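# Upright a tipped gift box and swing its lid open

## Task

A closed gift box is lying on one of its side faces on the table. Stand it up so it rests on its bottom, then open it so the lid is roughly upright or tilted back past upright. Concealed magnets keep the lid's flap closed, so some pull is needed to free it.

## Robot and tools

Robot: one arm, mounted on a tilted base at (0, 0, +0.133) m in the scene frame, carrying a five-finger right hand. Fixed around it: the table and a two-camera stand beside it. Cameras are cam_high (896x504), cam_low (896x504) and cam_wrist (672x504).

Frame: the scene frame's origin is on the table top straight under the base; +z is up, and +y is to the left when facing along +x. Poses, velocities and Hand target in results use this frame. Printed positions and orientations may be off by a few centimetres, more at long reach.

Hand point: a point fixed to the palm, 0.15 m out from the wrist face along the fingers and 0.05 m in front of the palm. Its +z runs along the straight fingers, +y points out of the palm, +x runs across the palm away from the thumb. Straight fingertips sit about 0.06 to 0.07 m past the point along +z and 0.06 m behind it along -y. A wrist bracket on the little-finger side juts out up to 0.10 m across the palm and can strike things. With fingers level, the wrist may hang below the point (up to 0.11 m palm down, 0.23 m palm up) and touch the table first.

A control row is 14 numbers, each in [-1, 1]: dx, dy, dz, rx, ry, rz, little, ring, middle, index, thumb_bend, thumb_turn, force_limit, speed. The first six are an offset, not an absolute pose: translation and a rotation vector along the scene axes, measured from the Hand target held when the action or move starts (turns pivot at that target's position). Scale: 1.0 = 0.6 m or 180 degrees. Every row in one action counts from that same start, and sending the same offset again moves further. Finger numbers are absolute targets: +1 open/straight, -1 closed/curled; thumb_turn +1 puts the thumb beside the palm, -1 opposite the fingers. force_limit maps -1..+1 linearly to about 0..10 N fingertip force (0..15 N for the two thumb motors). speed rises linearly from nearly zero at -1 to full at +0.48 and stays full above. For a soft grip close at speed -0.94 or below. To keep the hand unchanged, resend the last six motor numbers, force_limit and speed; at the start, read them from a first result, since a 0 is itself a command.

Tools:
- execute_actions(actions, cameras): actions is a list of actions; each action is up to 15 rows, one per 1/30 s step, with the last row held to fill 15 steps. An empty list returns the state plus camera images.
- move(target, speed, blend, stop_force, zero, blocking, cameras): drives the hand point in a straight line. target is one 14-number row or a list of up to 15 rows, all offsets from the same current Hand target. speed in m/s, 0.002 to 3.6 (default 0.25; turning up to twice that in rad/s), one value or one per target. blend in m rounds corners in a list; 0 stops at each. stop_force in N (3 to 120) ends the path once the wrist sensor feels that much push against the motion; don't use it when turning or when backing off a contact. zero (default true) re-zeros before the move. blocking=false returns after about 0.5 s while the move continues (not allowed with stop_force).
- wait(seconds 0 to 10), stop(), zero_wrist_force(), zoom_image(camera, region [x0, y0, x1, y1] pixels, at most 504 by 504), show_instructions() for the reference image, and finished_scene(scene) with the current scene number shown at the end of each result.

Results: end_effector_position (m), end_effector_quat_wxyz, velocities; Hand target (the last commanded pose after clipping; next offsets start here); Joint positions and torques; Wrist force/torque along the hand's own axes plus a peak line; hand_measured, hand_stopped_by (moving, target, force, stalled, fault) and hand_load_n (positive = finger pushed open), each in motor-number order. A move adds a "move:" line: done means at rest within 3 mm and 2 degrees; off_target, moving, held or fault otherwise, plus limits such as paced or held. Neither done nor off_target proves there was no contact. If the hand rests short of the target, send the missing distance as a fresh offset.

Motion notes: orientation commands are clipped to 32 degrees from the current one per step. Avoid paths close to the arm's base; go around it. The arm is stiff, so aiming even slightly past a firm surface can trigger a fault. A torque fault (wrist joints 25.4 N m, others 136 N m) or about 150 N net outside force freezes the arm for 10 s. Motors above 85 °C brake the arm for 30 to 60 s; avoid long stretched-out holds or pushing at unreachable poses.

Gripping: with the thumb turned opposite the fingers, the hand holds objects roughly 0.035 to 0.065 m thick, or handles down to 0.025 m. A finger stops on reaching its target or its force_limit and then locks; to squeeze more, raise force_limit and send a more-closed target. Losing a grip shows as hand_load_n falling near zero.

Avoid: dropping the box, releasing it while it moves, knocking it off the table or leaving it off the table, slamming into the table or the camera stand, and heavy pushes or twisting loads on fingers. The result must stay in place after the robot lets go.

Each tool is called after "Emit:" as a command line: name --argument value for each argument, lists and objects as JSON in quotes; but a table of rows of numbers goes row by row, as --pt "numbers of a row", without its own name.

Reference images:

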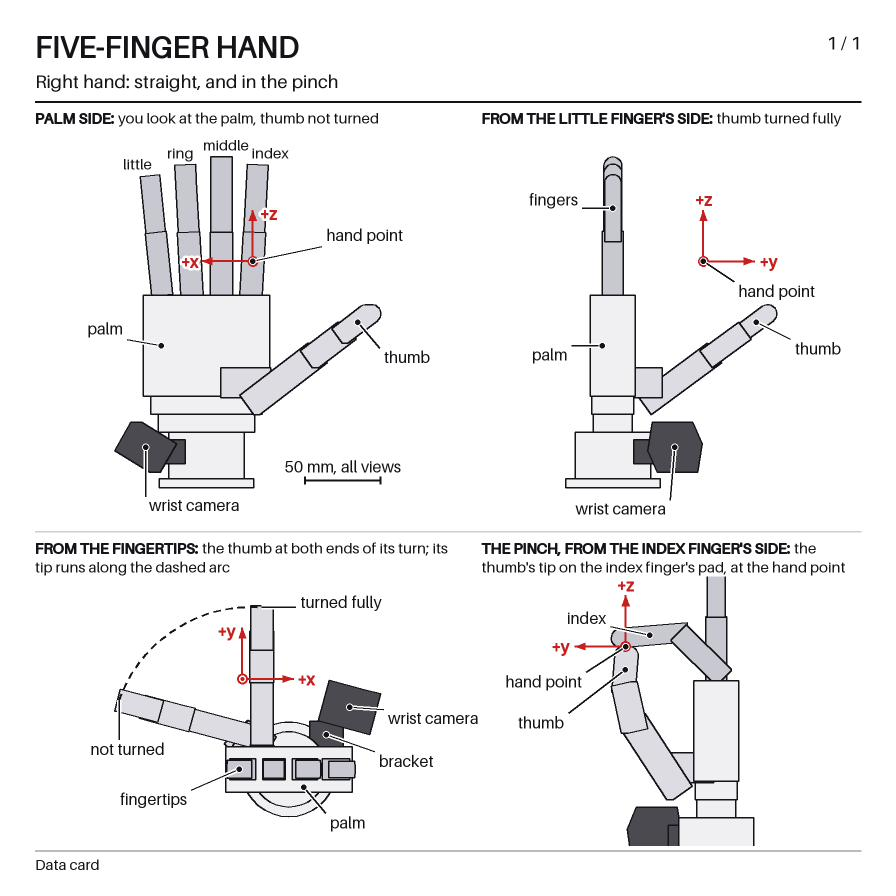

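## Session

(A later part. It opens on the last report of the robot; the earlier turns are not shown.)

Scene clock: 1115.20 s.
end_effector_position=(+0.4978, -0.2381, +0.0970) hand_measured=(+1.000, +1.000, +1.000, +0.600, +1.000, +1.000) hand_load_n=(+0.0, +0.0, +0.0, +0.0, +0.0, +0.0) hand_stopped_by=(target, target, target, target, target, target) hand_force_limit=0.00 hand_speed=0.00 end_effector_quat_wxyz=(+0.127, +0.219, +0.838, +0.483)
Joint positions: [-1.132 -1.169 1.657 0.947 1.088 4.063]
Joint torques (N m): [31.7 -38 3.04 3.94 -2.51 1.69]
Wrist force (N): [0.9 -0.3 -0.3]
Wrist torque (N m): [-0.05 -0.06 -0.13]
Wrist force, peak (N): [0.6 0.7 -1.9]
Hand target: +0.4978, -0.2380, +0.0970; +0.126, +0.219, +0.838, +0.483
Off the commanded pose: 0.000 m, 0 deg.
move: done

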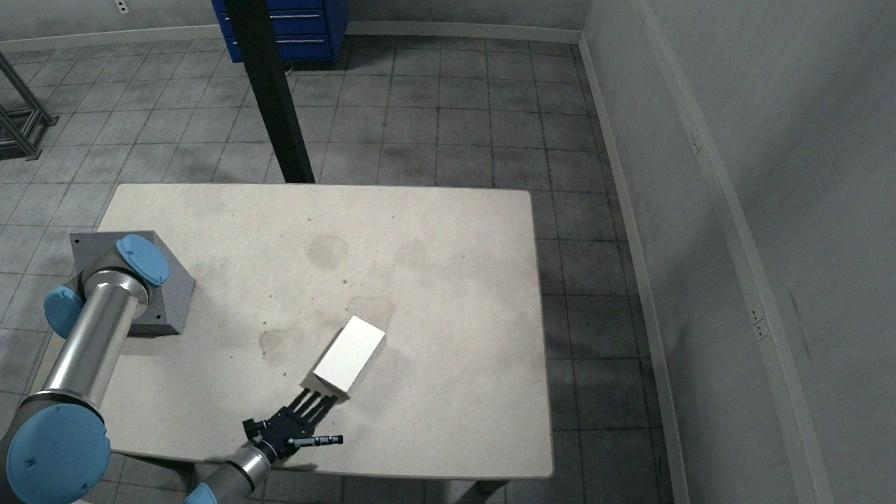

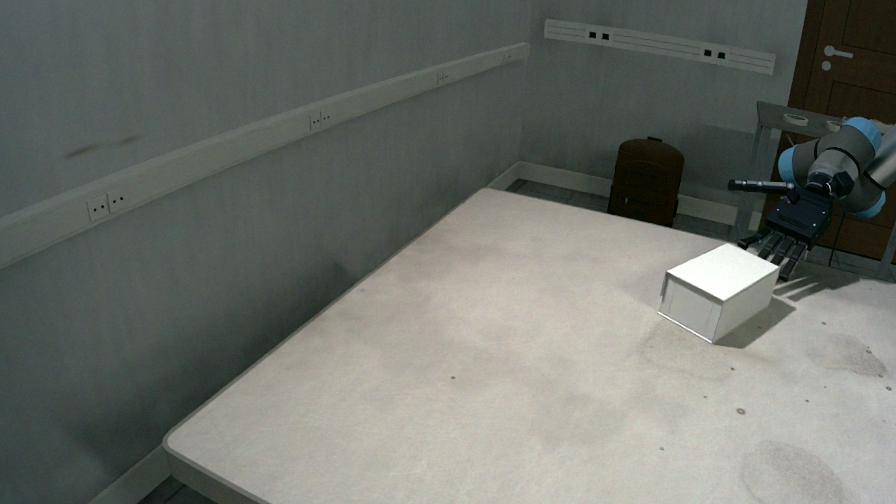

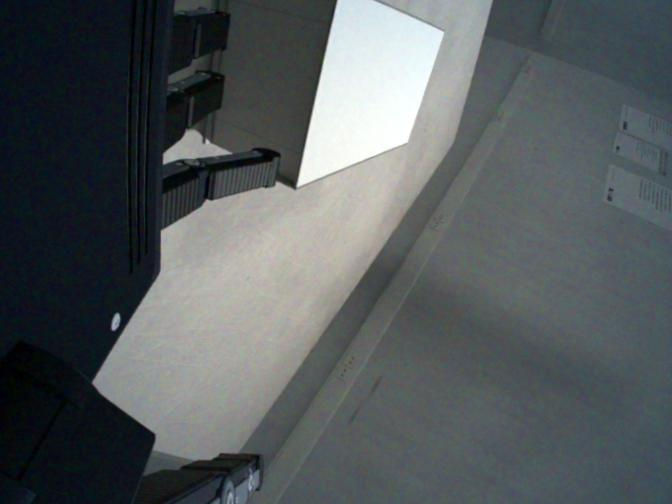

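Emit:
move --target '[0, 0, -0.045, 0, 0, 0, 1, 1, 1, 0.75, 1, 1, 0, 0]' --speed 0.02 --stop_force 3 --cameras '["cam_wrist", "cam_low"]'

Emit:
zoom_image --camera "cam_wrist" --region '[150, 0, 450, 250]'

Scene clock: 1132.33 s.
end_effector_position=(+0.4978, -0.2380, +0.0740) hand_measured=(+1.000, +1.000, +1.000, +0.750, +1.000, +1.000) hand_load_n=(+0.0, +0.0, -2.0, +0.0, +0.0, +0.0) hand_stopped_by=(target, target, target, target, target, target) hand_force_limit=0.00 hand_speed=0.00 end_effector_quat_wxyz=(+0.126, +0.219, +0.838, +0.483)
Joint positions: [-1.153 -1.126 1.64 0.931 1.085 4.04]
Joint torques (N m): [31.11 -51.09 4.45 4.32 0.74 1.61]
Wrist force (N): [1.1 1.3 -2.7]
Wrist torque (N m): [-0.02 0.12 -0.13]
Wrist force, peak (N): [1.8 4.3 -13.1]
Hand target: +0.4978, -0.2380, +0.0740; +0.126, +0.219, +0.838, +0.483 (not the last commanded pose)
Off the commanded pose: 0.004 m, 0 deg.
move: contact
Images, in order (width x height): cam_low 896x504, cam_wrist 672x504.

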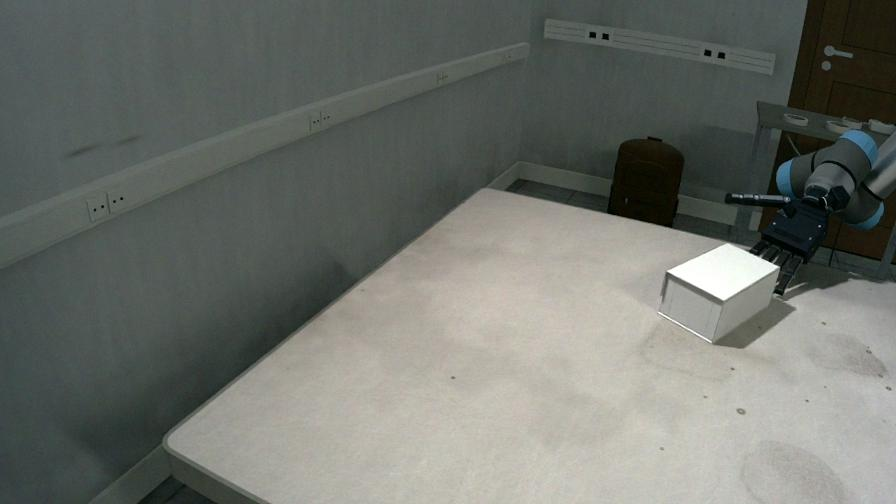

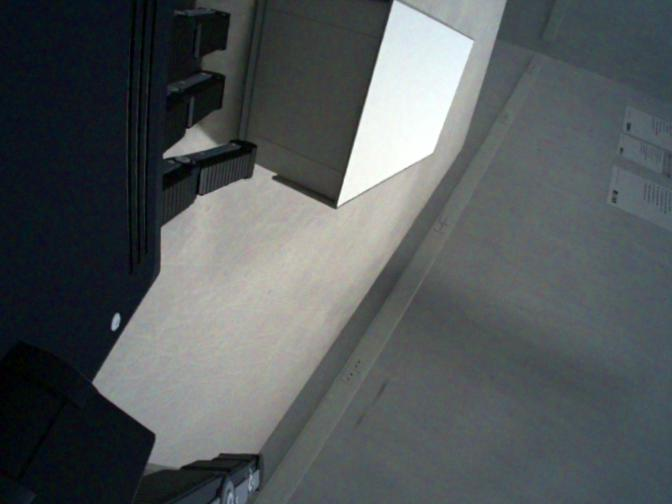

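Scaled by 1.680 from the camera's 672x504 image, which has a finer 960x720 frame.

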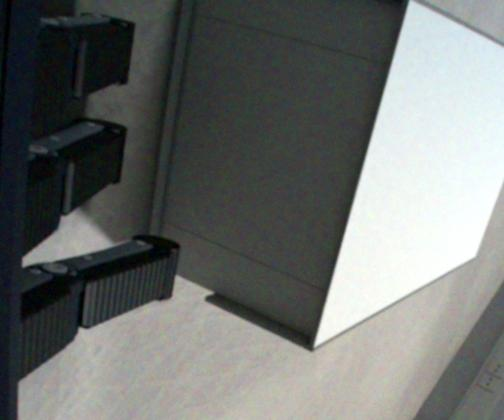

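Emit:
move --target '[0, 0, 0.0083, 0, 0, 0, 1, 1, 1, 0.75, 1, 1, 0, 0]' --speed 0.03

Emit:
move --target '[0.0367, 0.0653, 0, 0, 0, 0, 1, 1, 1, 0.75, 1, 1, 0, 0]' --speed 0.012 --stop_force 3 --cameras '["all"]'

Emit:
zoom_image --camera "cam_wrist" --region '[150, 0, 450, 250]'

Emit:
zoom_image --camera "cam_high" --region '[270, 310, 400, 430]'

Scene clock: 1145.43 s.
end_effector_position=(+0.4978, -0.2380, +0.0791) hand_measured=(+1.000, +1.000, +1.000, +0.750, +1.000, +1.000) hand_load_n=(+0.0, +0.0, +0.0, +0.0, +0.0, +0.0) hand_stopped_by=(target, target, target, target, target, target) hand_force_limit=0.00 hand_speed=0.00 end_effector_quat_wxyz=(+0.126, +0.219, +0.838, +0.483)
Joint positions: [-1.148 -1.135 1.644 0.934 1.086 4.045]
Joint torques (N m): [25.47 -38.62 1.24 4.33 0.24 0.77]
Wrist force (N): [0.8 -0.4 -0.6]
Wrist torque (N m): [-0.06 -0.02 -0.23]
Wrist force, peak (N): [1.1 2.6 -3.3]
Hand target: +0.4978, -0.2380, +0.0790; +0.126, +0.219, +0.838, +0.483
Off the commanded pose: 0.000 m, 0 deg.
move: done

Scene clock: 1150.20 s.
end_effector_position=(+0.5198, -0.1988, +0.0790) hand_measured=(+1.000, +1.000, +1.000, +0.750, +1.000, +1.000) hand_load_n=(+0.0, +0.0, +0.0, +0.0, +0.0, -0.5) hand_stopped_by=(target, target, target, target, target, target) hand_force_limit=0.00 hand_speed=0.00 end_effector_quat_wxyz=(+0.126, +0.219, +0.838, +0.483)
Joint positions: [-1.068 -1.105 1.667 0.839 1.098 4.135]
Joint torques (N m): [19.23 -50.15 -6.19 4.94 -2.11 -1.33]
Wrist force (N): [0.5 -0.3 -0.4]
Wrist torque (N m): [-0.04 0.00 -0.26]
Wrist force, peak (N): [1.0 -0.2 -1.0]
Hand target: +0.5198, -0.1988, +0.0790; +0.126, +0.219, +0.838, +0.483
Off the commanded pose: 0.000 m, 0 deg.
move: done

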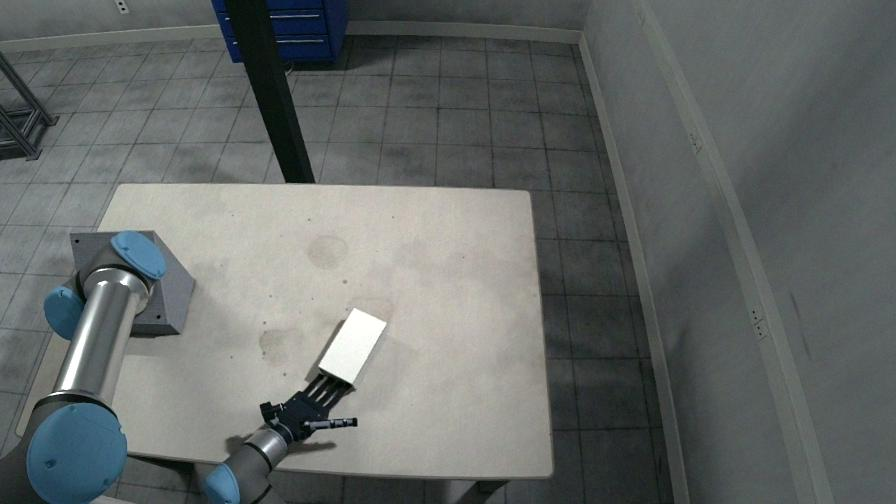

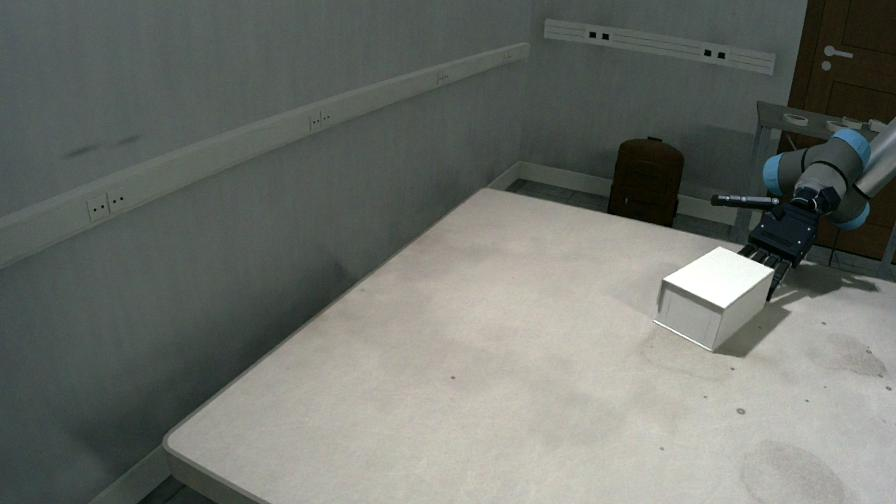

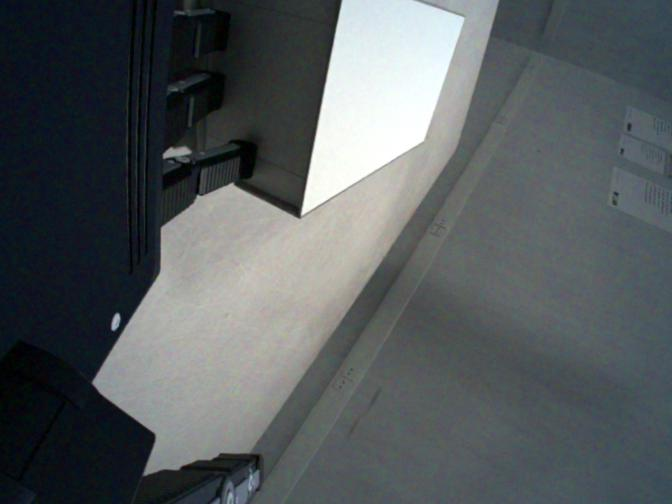

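Scaled by 1.680 from the camera's 672x504 image, which has a finer 960x720 frame.

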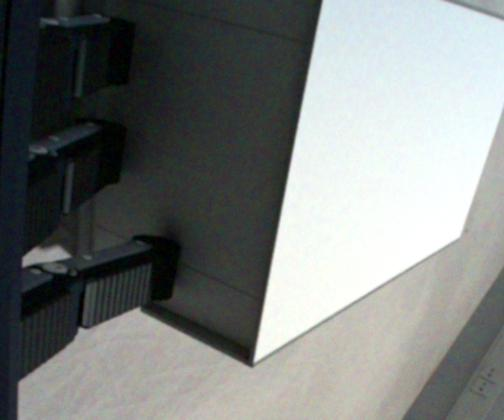

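Scaled by 3.877 from the camera's 896x504 image, which has a finer 1280x720 frame.

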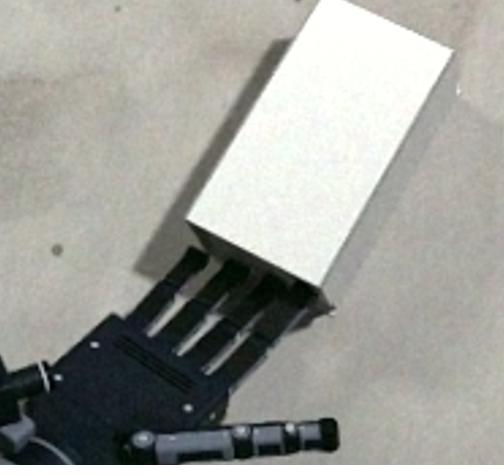

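Emit:
move --target '[0, 0, 0, 0, 0, 0, 1, 1, 1, 0.2, 1, 1, -0.7, -0.85]' --speed 0.05 --cameras '["all"]'

Emit:
zoom_image --camera "cam_wrist" --region '[150, 0, 450, 250]'

Emit:
zoom_image --camera "cam_low" --region '[640, 180, 840, 360]'

Scene clock: 1157.03 s.
end_effector_position=(+0.5198, -0.1988, +0.0790) hand_measured=(+1.000, +1.000, +1.000, +0.200, +1.000, +1.000) hand_load_n=(+0.0, +0.0, +0.0, +0.5, +0.0, +0.0) hand_stopped_by=(target, target, target, target, target, target) hand_force_limit=-0.70 hand_speed=-0.85 end_effector_quat_wxyz=(+0.126, +0.219, +0.838, +0.483)
Joint positions: [-1.068 -1.105 1.667 0.839 1.097 4.135]
Joint torques (N m): [20.5 -49.59 -7.3 4.68 -2.77 -1.36]
Wrist force (N): [0.4 -0.3 -0.4]
Wrist torque (N m): [-0.05 0.01 -0.26]
Wrist force, peak (N): [0.7 -0.5 -1.0]
Hand target: +0.5198, -0.1988, +0.0790; +0.126, +0.219, +0.838, +0.483
Off the commanded pose: 0.000 m, 0 deg.
move: done

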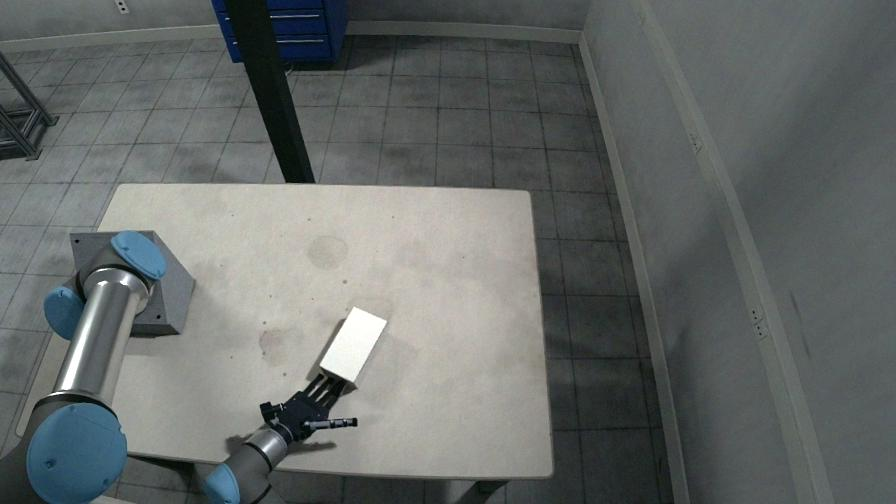

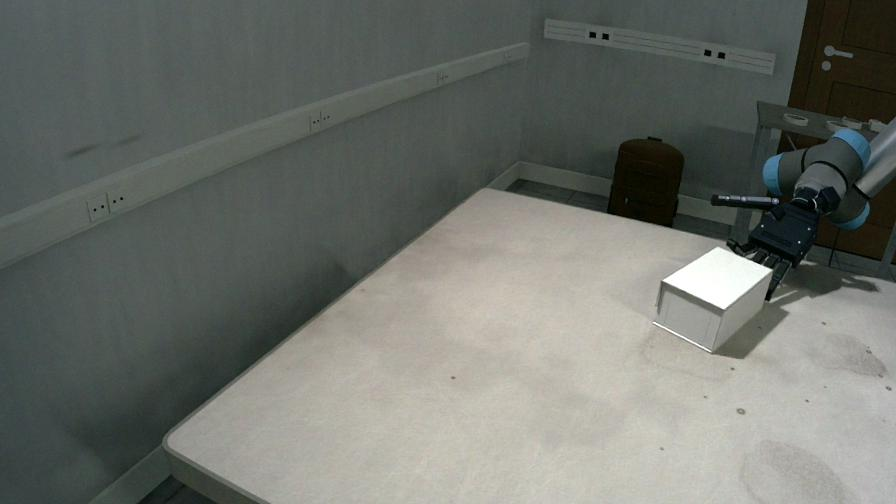

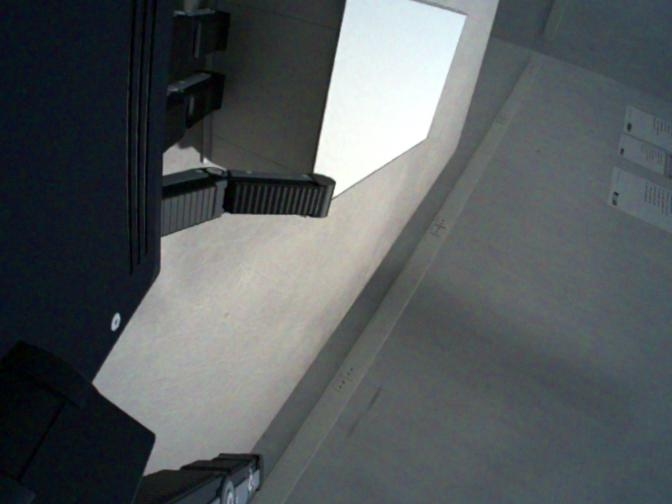

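Scaled by 1.680 from the camera's 672x504 image, which has a finer 960x720 frame.

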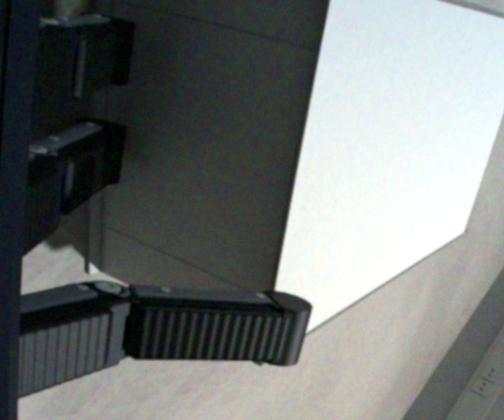

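Scaled by 2.520 from the camera's 896x504 image, which has a finer 1280x720 frame.

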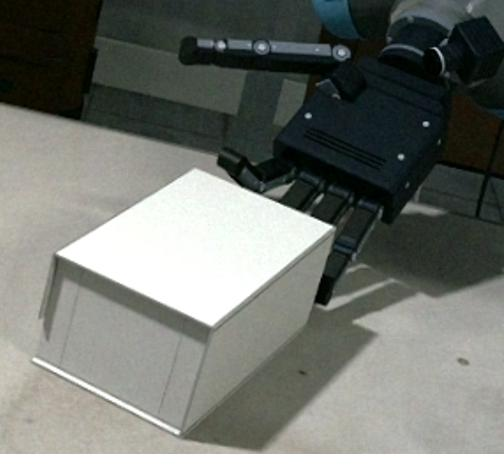

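Emit:
move --pt "0 0 0 0 0 0 1 1 1 0.5 1 1 -0.7 -0.6" --pt "0.0114 0.0203 0 0 0 0 1 1 1 0.5 1 1 -0.7 -0.6" --speed 0.02 --cameras '["all"]'

Emit:
zoom_image --camera "cam_wrist" --region '[150, 0, 450, 250]'

Emit:
zoom_image --camera "cam_low" --region '[640, 180, 840, 360]'

Scene clock: 1169.20 s.
end_effector_position=(+0.5267, -0.1865, +0.0789) hand_measured=(+1.000, +1.000, +1.000, +0.500, +1.000, +1.000) hand_load_n=(+0.0, +0.0, +0.0, +0.0, +0.0, +0.0) hand_stopped_by=(target, target, target, target, target, target) hand_force_limit=-0.70 hand_speed=-0.60 end_effector_quat_wxyz=(+0.126, +0.219, +0.838, +0.483)
Joint positions: [-1.042 -1.093 1.672 0.811 1.102 4.163]
Joint torques (N m): [19.51 -45.3 1.98 3.96 -0.41 -0.92]
Wrist force (N): [0.6 -0.4 -1.1]
Wrist torque (N m): [-0.05 -0.03 -0.26]
Wrist force, peak (N): [0.4 -0.7 -1.1]
Hand target: +0.5267, -0.1866, +0.0790; +0.126, +0.219, +0.838, +0.483
Off the commanded pose: 0.000 m, 0 deg.
move: done

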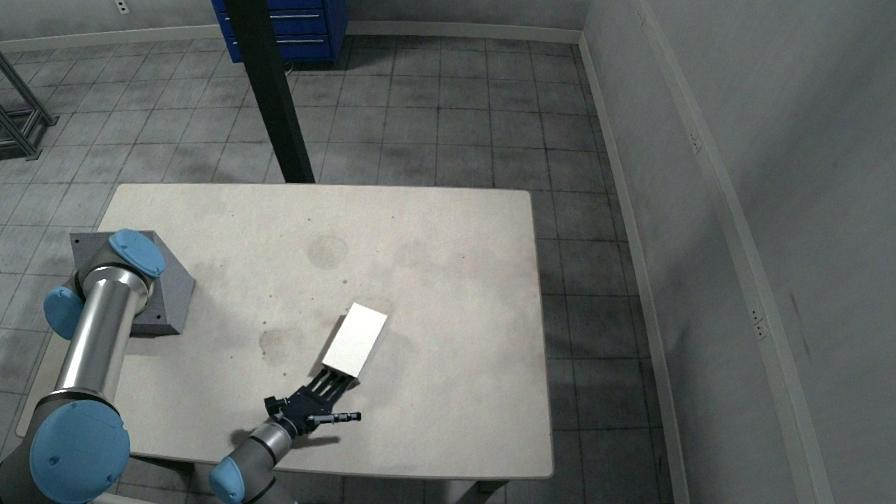

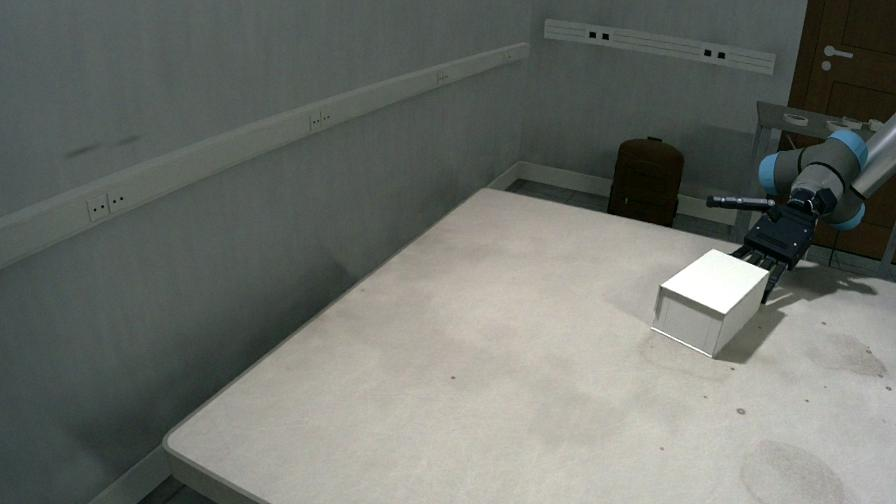

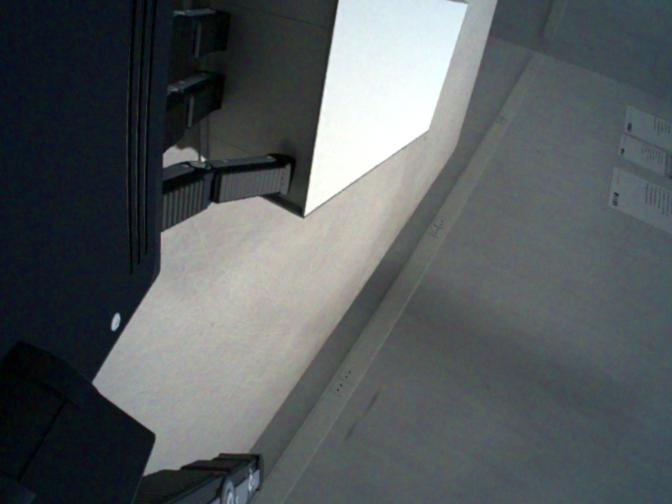

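Scaled by 1.680 from the camera's 672x504 image, which has a finer 960x720 frame.

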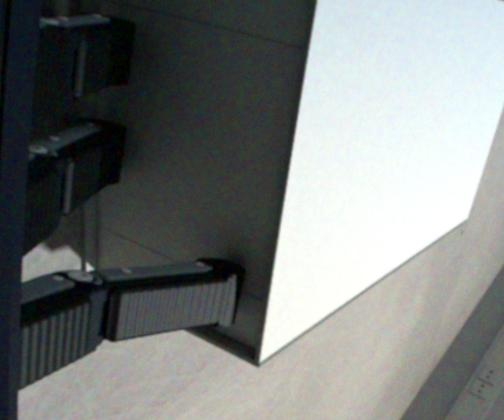

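Scaled by 2.520 from the camera's 896x504 image, which has a finer 1280x720 frame.

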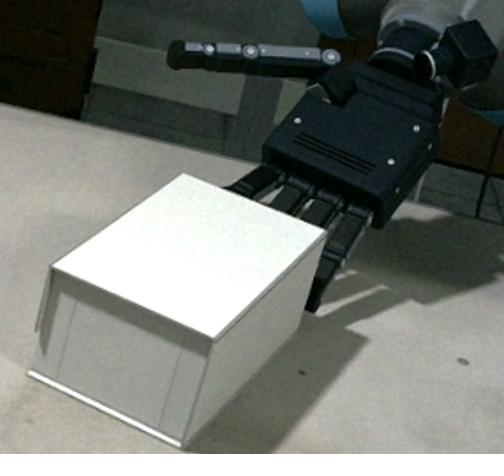

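Emit:
move --pt "0.0036 0.0064 0 0 0 0 1 1 1 0.38 1 1 -0.7 -0.85" --speed 0.006

Emit:
wait --seconds 0.5 --cameras '["all"]'

Emit:
zoom_image --camera "cam_wrist" --region '[150, 0, 450, 250]'

Scene clock: 1177.03 s.
end_effector_position=(+0.5289, -0.1828, +0.0790) hand_measured=(+1.000, +1.000, +1.000, +0.380, +1.000, +1.000) hand_load_n=(+0.0, +0.0, +0.0, +0.5, +0.0, +0.0) hand_stopped_by=(target, target, target, target, target, target) hand_force_limit=-0.70 hand_speed=-0.85 end_effector_quat_wxyz=(+0.126, +0.219, +0.838, +0.483)
Joint positions: [-1.034 -1.09 1.673 0.802 1.103 4.172]
Joint torques (N m): [27.07 -35.85 5.07 0.79 0.01 0.7]
Wrist force (N): [0.5 -1.0 -0.4]
Wrist torque (N m): [-0.04 -0.01 -0.27]
Wrist force, peak (N): [0.5 -1.2 -0.4]
Hand target: +0.5288, -0.1828, +0.0790; +0.126, +0.219, +0.838, +0.483
Off the commanded pose: 0.000 m, 0 deg.
move: done

Scene clock: 1177.53 s.
end_effector_position=(+0.5288, -0.1828, +0.0790) hand_measured=(+1.000, +1.000, +1.000, +0.380, +1.000, +1.000) hand_load_n=(+0.0, +0.0, +0.0, +0.0, +0.0, +0.0) hand_stopped_by=(target, target, target, target, target, target) hand_force_limit=-0.70 hand_speed=-0.85 end_effector_quat_wxyz=(+0.126, +0.219, +0.838, +0.483)
Joint positions: [-1.034 -1.09 1.673 0.802 1.103 4.172]
Joint torques (N m): [20.04 -43.01 2.54 4.2 -0.78 -0.87]
Wrist force (N): [0.6 -0.9 -0.3]
Wrist torque (N m): [-0.02 -0.02 -0.26]
Wrist force, peak (N): [0.4 -1.2 -0.1]
Hand target: +0.5288, -0.1828, +0.0790; +0.126, +0.219, +0.838, +0.483
Off the commanded pose: 0.000 m, 0 deg.
wait: 0.50 s; at rest by 0.17 s

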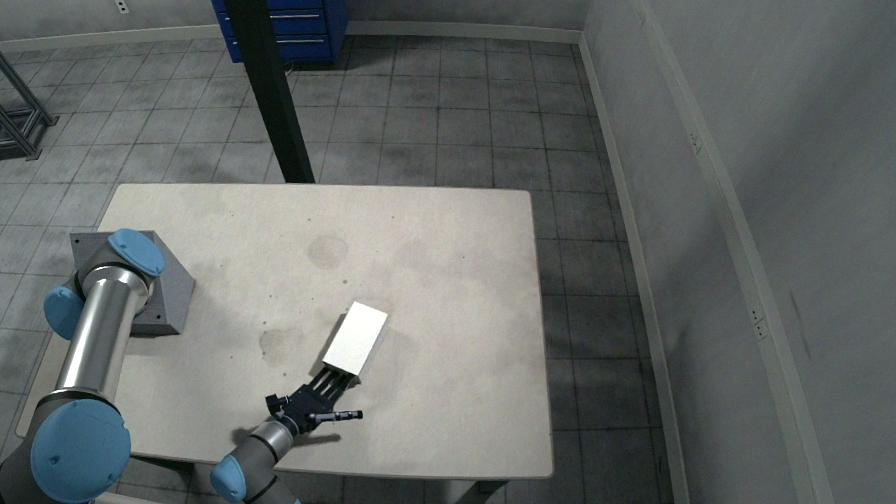

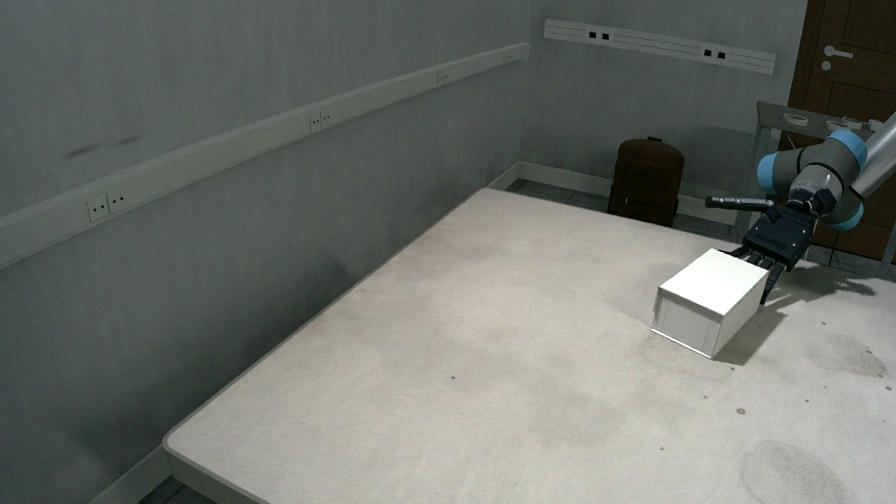

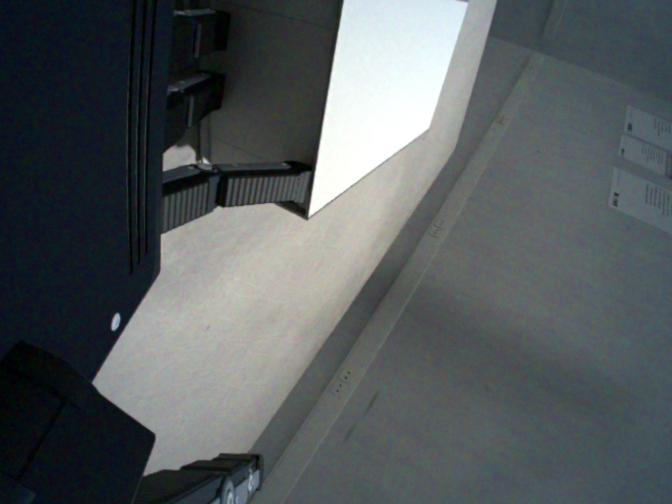

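Scaled by 1.680 from the camera's 672x504 image, which has a finer 960x720 frame.

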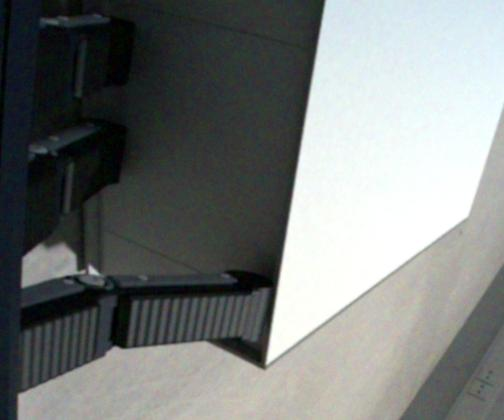

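Emit:
move --pt "0.003 0.0053 0 0 0 0 1 1 1 0.3 1 1 -0.5 -0.9" --speed 0.004

Emit:
wait --seconds 0.3 --cameras '["all"]'

Emit:
zoom_image --camera "cam_wrist" --region '[150, 0, 450, 250]'

Emit:
zoom_image --camera "cam_low" --region '[640, 180, 840, 360]'

Scene clock: 1183.50 s.
end_effector_position=(+0.5306, -0.1796, +0.0790) hand_measured=(+1.000, +1.000, +1.000, +0.300, +1.000, +1.000) hand_load_n=(+0.0, +0.0, +0.0, +0.0, +0.0, +0.0) hand_stopped_by=(target, target, target, target, target, target) hand_force_limit=-0.50 hand_speed=-0.90 end_effector_quat_wxyz=(+0.126, +0.219, +0.838, +0.483)
Joint positions: [-1.028 -1.087 1.674 0.795 1.105 4.179]
Joint torques (N m): [29.46 -35.05 5.26 0.29 0.02 1.04]
Wrist force (N): [0.6 -0.4 -0.7]
Wrist torque (N m): [-0.05 -0.04 -0.25]
Wrist force, peak (N): [0.4 -1.2 -0.7]
Hand target: +0.5306, -0.1796, +0.0790; +0.126, +0.219, +0.838, +0.483
Off the commanded pose: 0.000 m, 0 deg.
move: done

Scene clock: 1183.80 s.
end_effector_position=(+0.5306, -0.1796, +0.0790) hand_measured=(+1.000, +1.000, +1.000, +0.300, +1.000, +1.000) hand_load_n=(+0.0, +0.0, -0.5, +0.0, +0.0, +0.0) hand_stopped_by=(target, target, target, target, target, target) hand_force_limit=-0.50 hand_speed=-0.90 end_effector_quat_wxyz=(+0.126, +0.219, +0.838, +0.483)
Joint positions: [-1.028 -1.087 1.674 0.795 1.105 4.179]
Joint torques (N m): [23.52 -38.01 4.16 2.3 -0.18 -0.38]
Wrist force (N): [0.5 -0.5 -0.4]
Wrist torque (N m): [-0.07 -0.03 -0.26]
Wrist force, peak (N): [0.4 -0.6 -0.9]
Hand target: +0.5306, -0.1796, +0.0790; +0.126, +0.219, +0.838, +0.483
Off the commanded pose: 0.000 m, 0 deg.
wait: 0.30 s; at rest by 0.17 s

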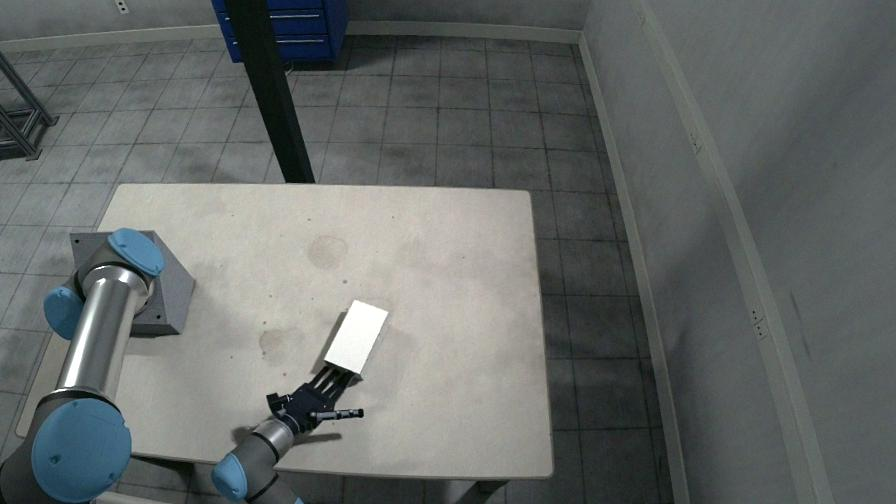

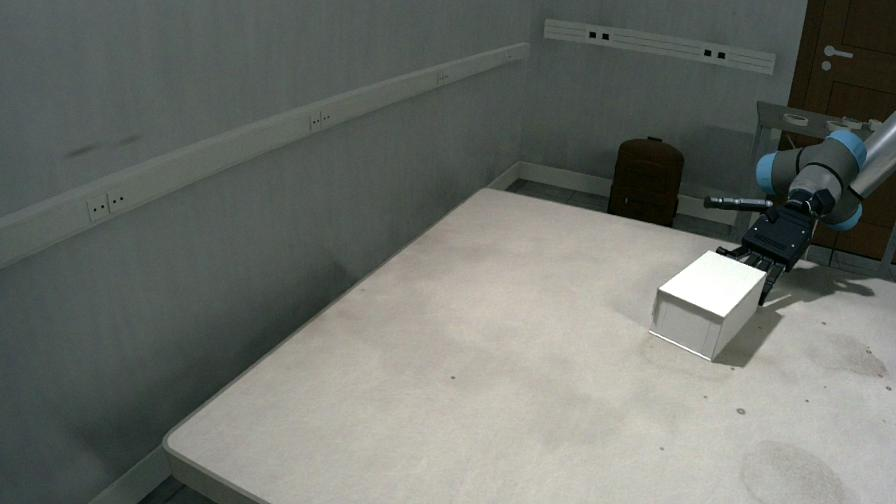

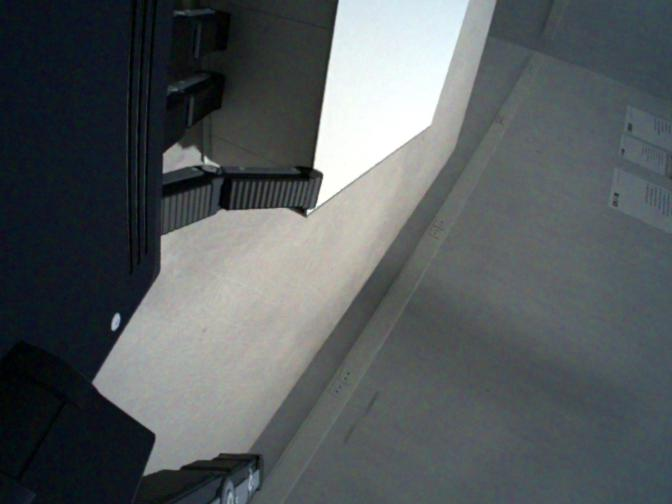

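Scaled by 1.680 from the camera's 672x504 image, which has a finer 960x720 frame.

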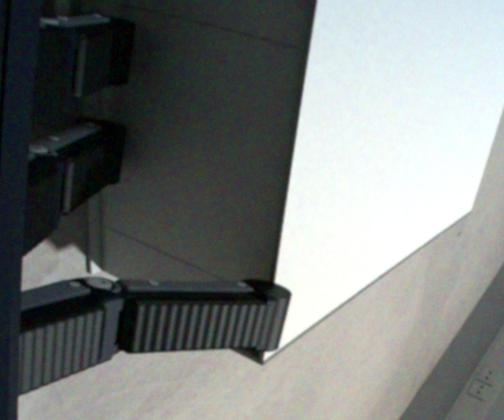

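Scaled by 2.520 from the camera's 896x504 image, which has a finer 1280x720 frame.

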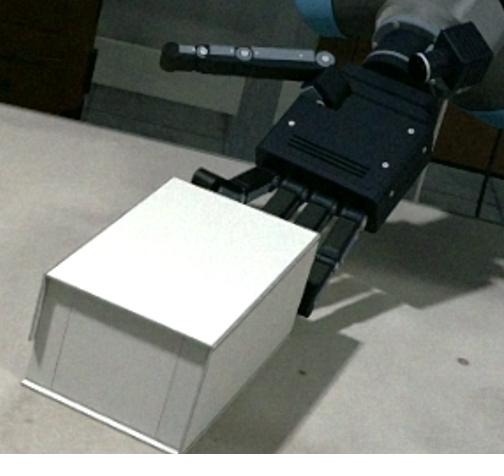

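Emit:
move --pt "-0.0065 -0.0117 0 0 0 0 1 1 1 0.5 1 1 -0.5 -0.5" --pt "0.0033 0.0058 0.0042 -0.0339 0.019 0 1 1 1 0.5 1 1 -0.5 -0.5" --speed 0.05 --cameras '["all"]'

Emit:
zoom_image --camera "cam_wrist" --region '[150, 0, 450, 250]'

Scene clock: 1195.43 s.
end_effector_position=(+0.5326, -0.1761, +0.0815) hand_measured=(+1.000, +1.000, +1.000, +0.500, +1.000, +1.000) hand_load_n=(+0.0, +0.0, +0.0, +0.0, +0.0, +0.0) hand_stopped_by=(target, target, target, target, target, target) hand_force_limit=-0.50 hand_speed=-0.50 end_effector_quat_wxyz=(+0.113, +0.226, +0.866, +0.431)
Joint positions: [-0.965 -1.141 1.694 0.74 1.227 4.27]
Joint torques (N m): [21.46 -31 -5.36 4.73 -3.2 -1.93]
Wrist force (N): [0.3 -0.3 -0.7]
Wrist torque (N m): [-0.04 0.03 -0.18]
Wrist force, peak (N): [0.7 -0.7 -0.9]
Hand target: +0.5326, -0.1761, +0.0815; +0.113, +0.226, +0.866, +0.431
Off the commanded pose: 0.000 m, 0 deg.
move: done

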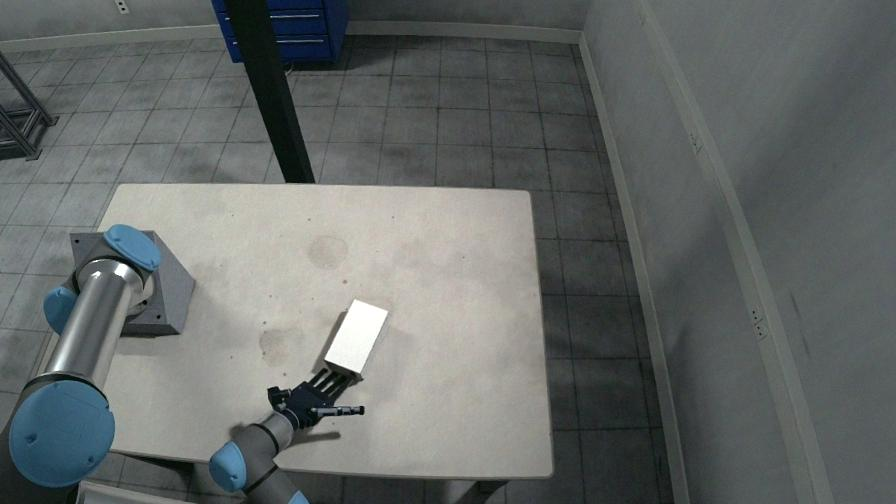

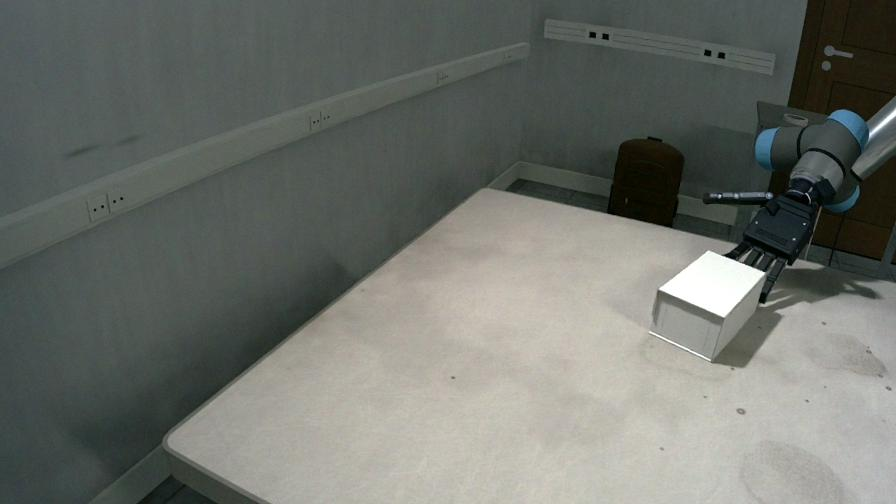

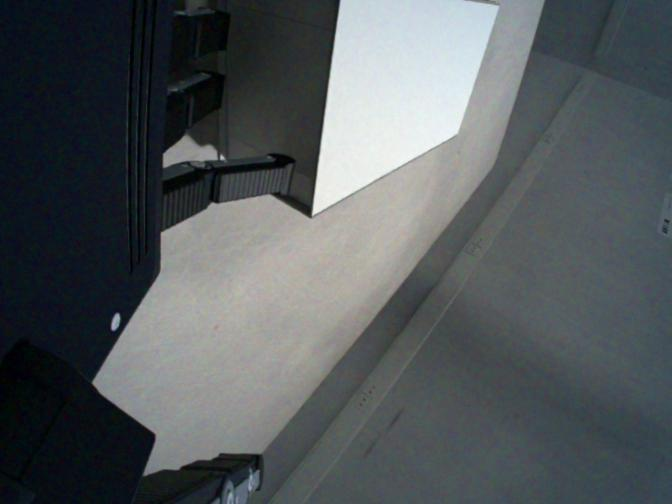

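Scaled by 1.680 from the camera's 672x504 image, which has a finer 960x720 frame.

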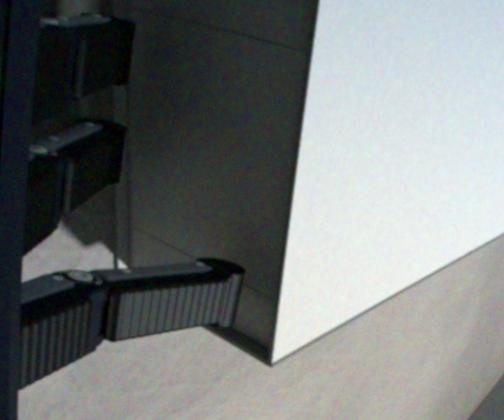

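Emit:
move --pt "0.0081 0.0146 0 0 0 0 1 1 1 0.46 1 1 -0.5 -0.9" --speed 0.01 --cameras '["all"]'

Emit:
zoom_image --camera "cam_wrist" --region '[150, 0, 450, 250]'

Scene clock: 1199.70 s.
end_effector_position=(+0.5375, -0.1673, +0.0815) hand_measured=(+1.000, +1.000, +1.000, +0.460, +1.000, +1.000) hand_load_n=(+0.0, +0.0, -0.5, +0.0, +0.0, +0.0) hand_stopped_by=(target, target, target, target, target, target) hand_force_limit=-0.50 hand_speed=-0.90 end_effector_quat_wxyz=(+0.113, +0.226, +0.866, +0.431)
Joint positions: [-0.946 -1.131 1.696 0.723 1.232 4.289]
Joint torques (N m): [23.4 -37.25 4.42 1.18 -0.14 0.18]
Wrist force (N): [0.8 -0.3 -0.8]
Wrist torque (N m): [-0.04 -0.06 -0.20]
Wrist force, peak (N): [0.7 -0.7 -0.9]
Hand target: +0.5375, -0.1674, +0.0815; +0.113, +0.226, +0.866, +0.431
Off the commanded pose: 0.000 m, 0 deg.
move: done

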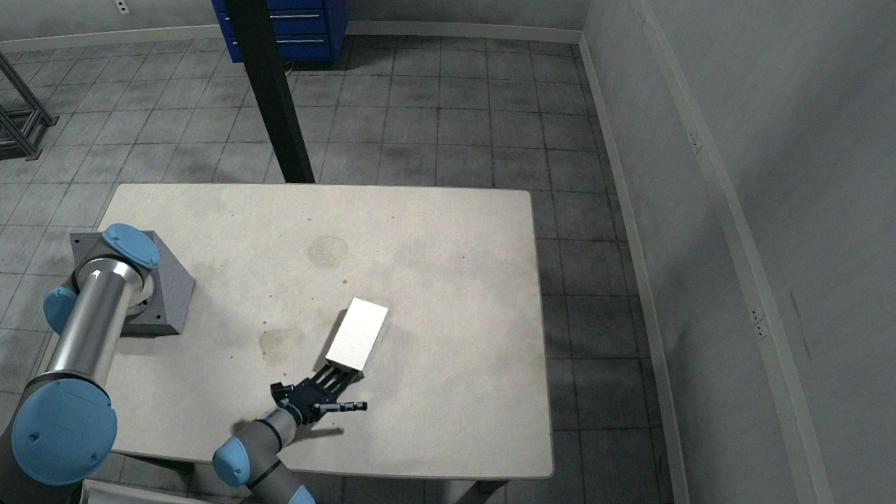

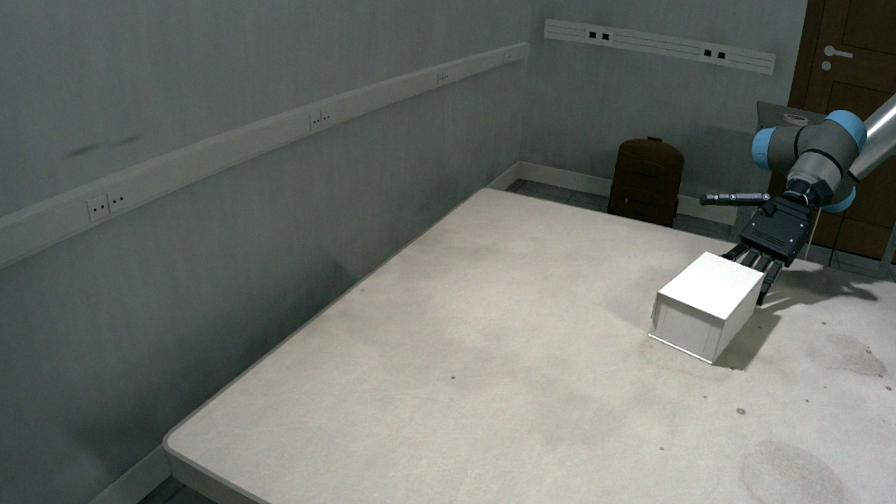

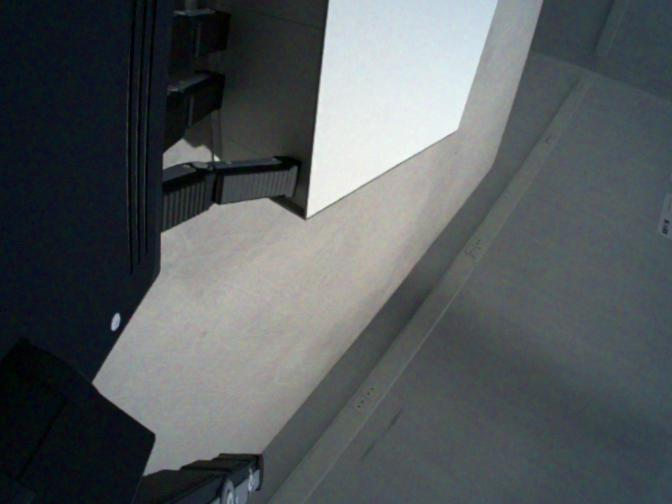

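Scaled by 1.680 from the camera's 672x504 image, which has a finer 960x720 frame.

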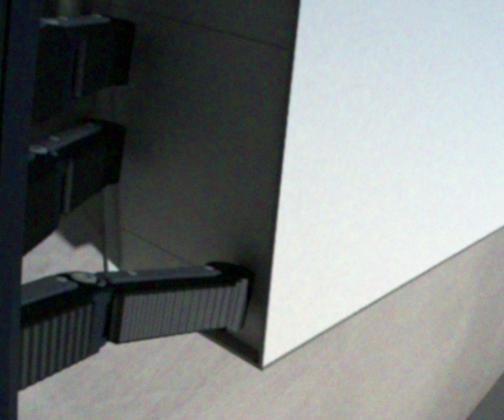

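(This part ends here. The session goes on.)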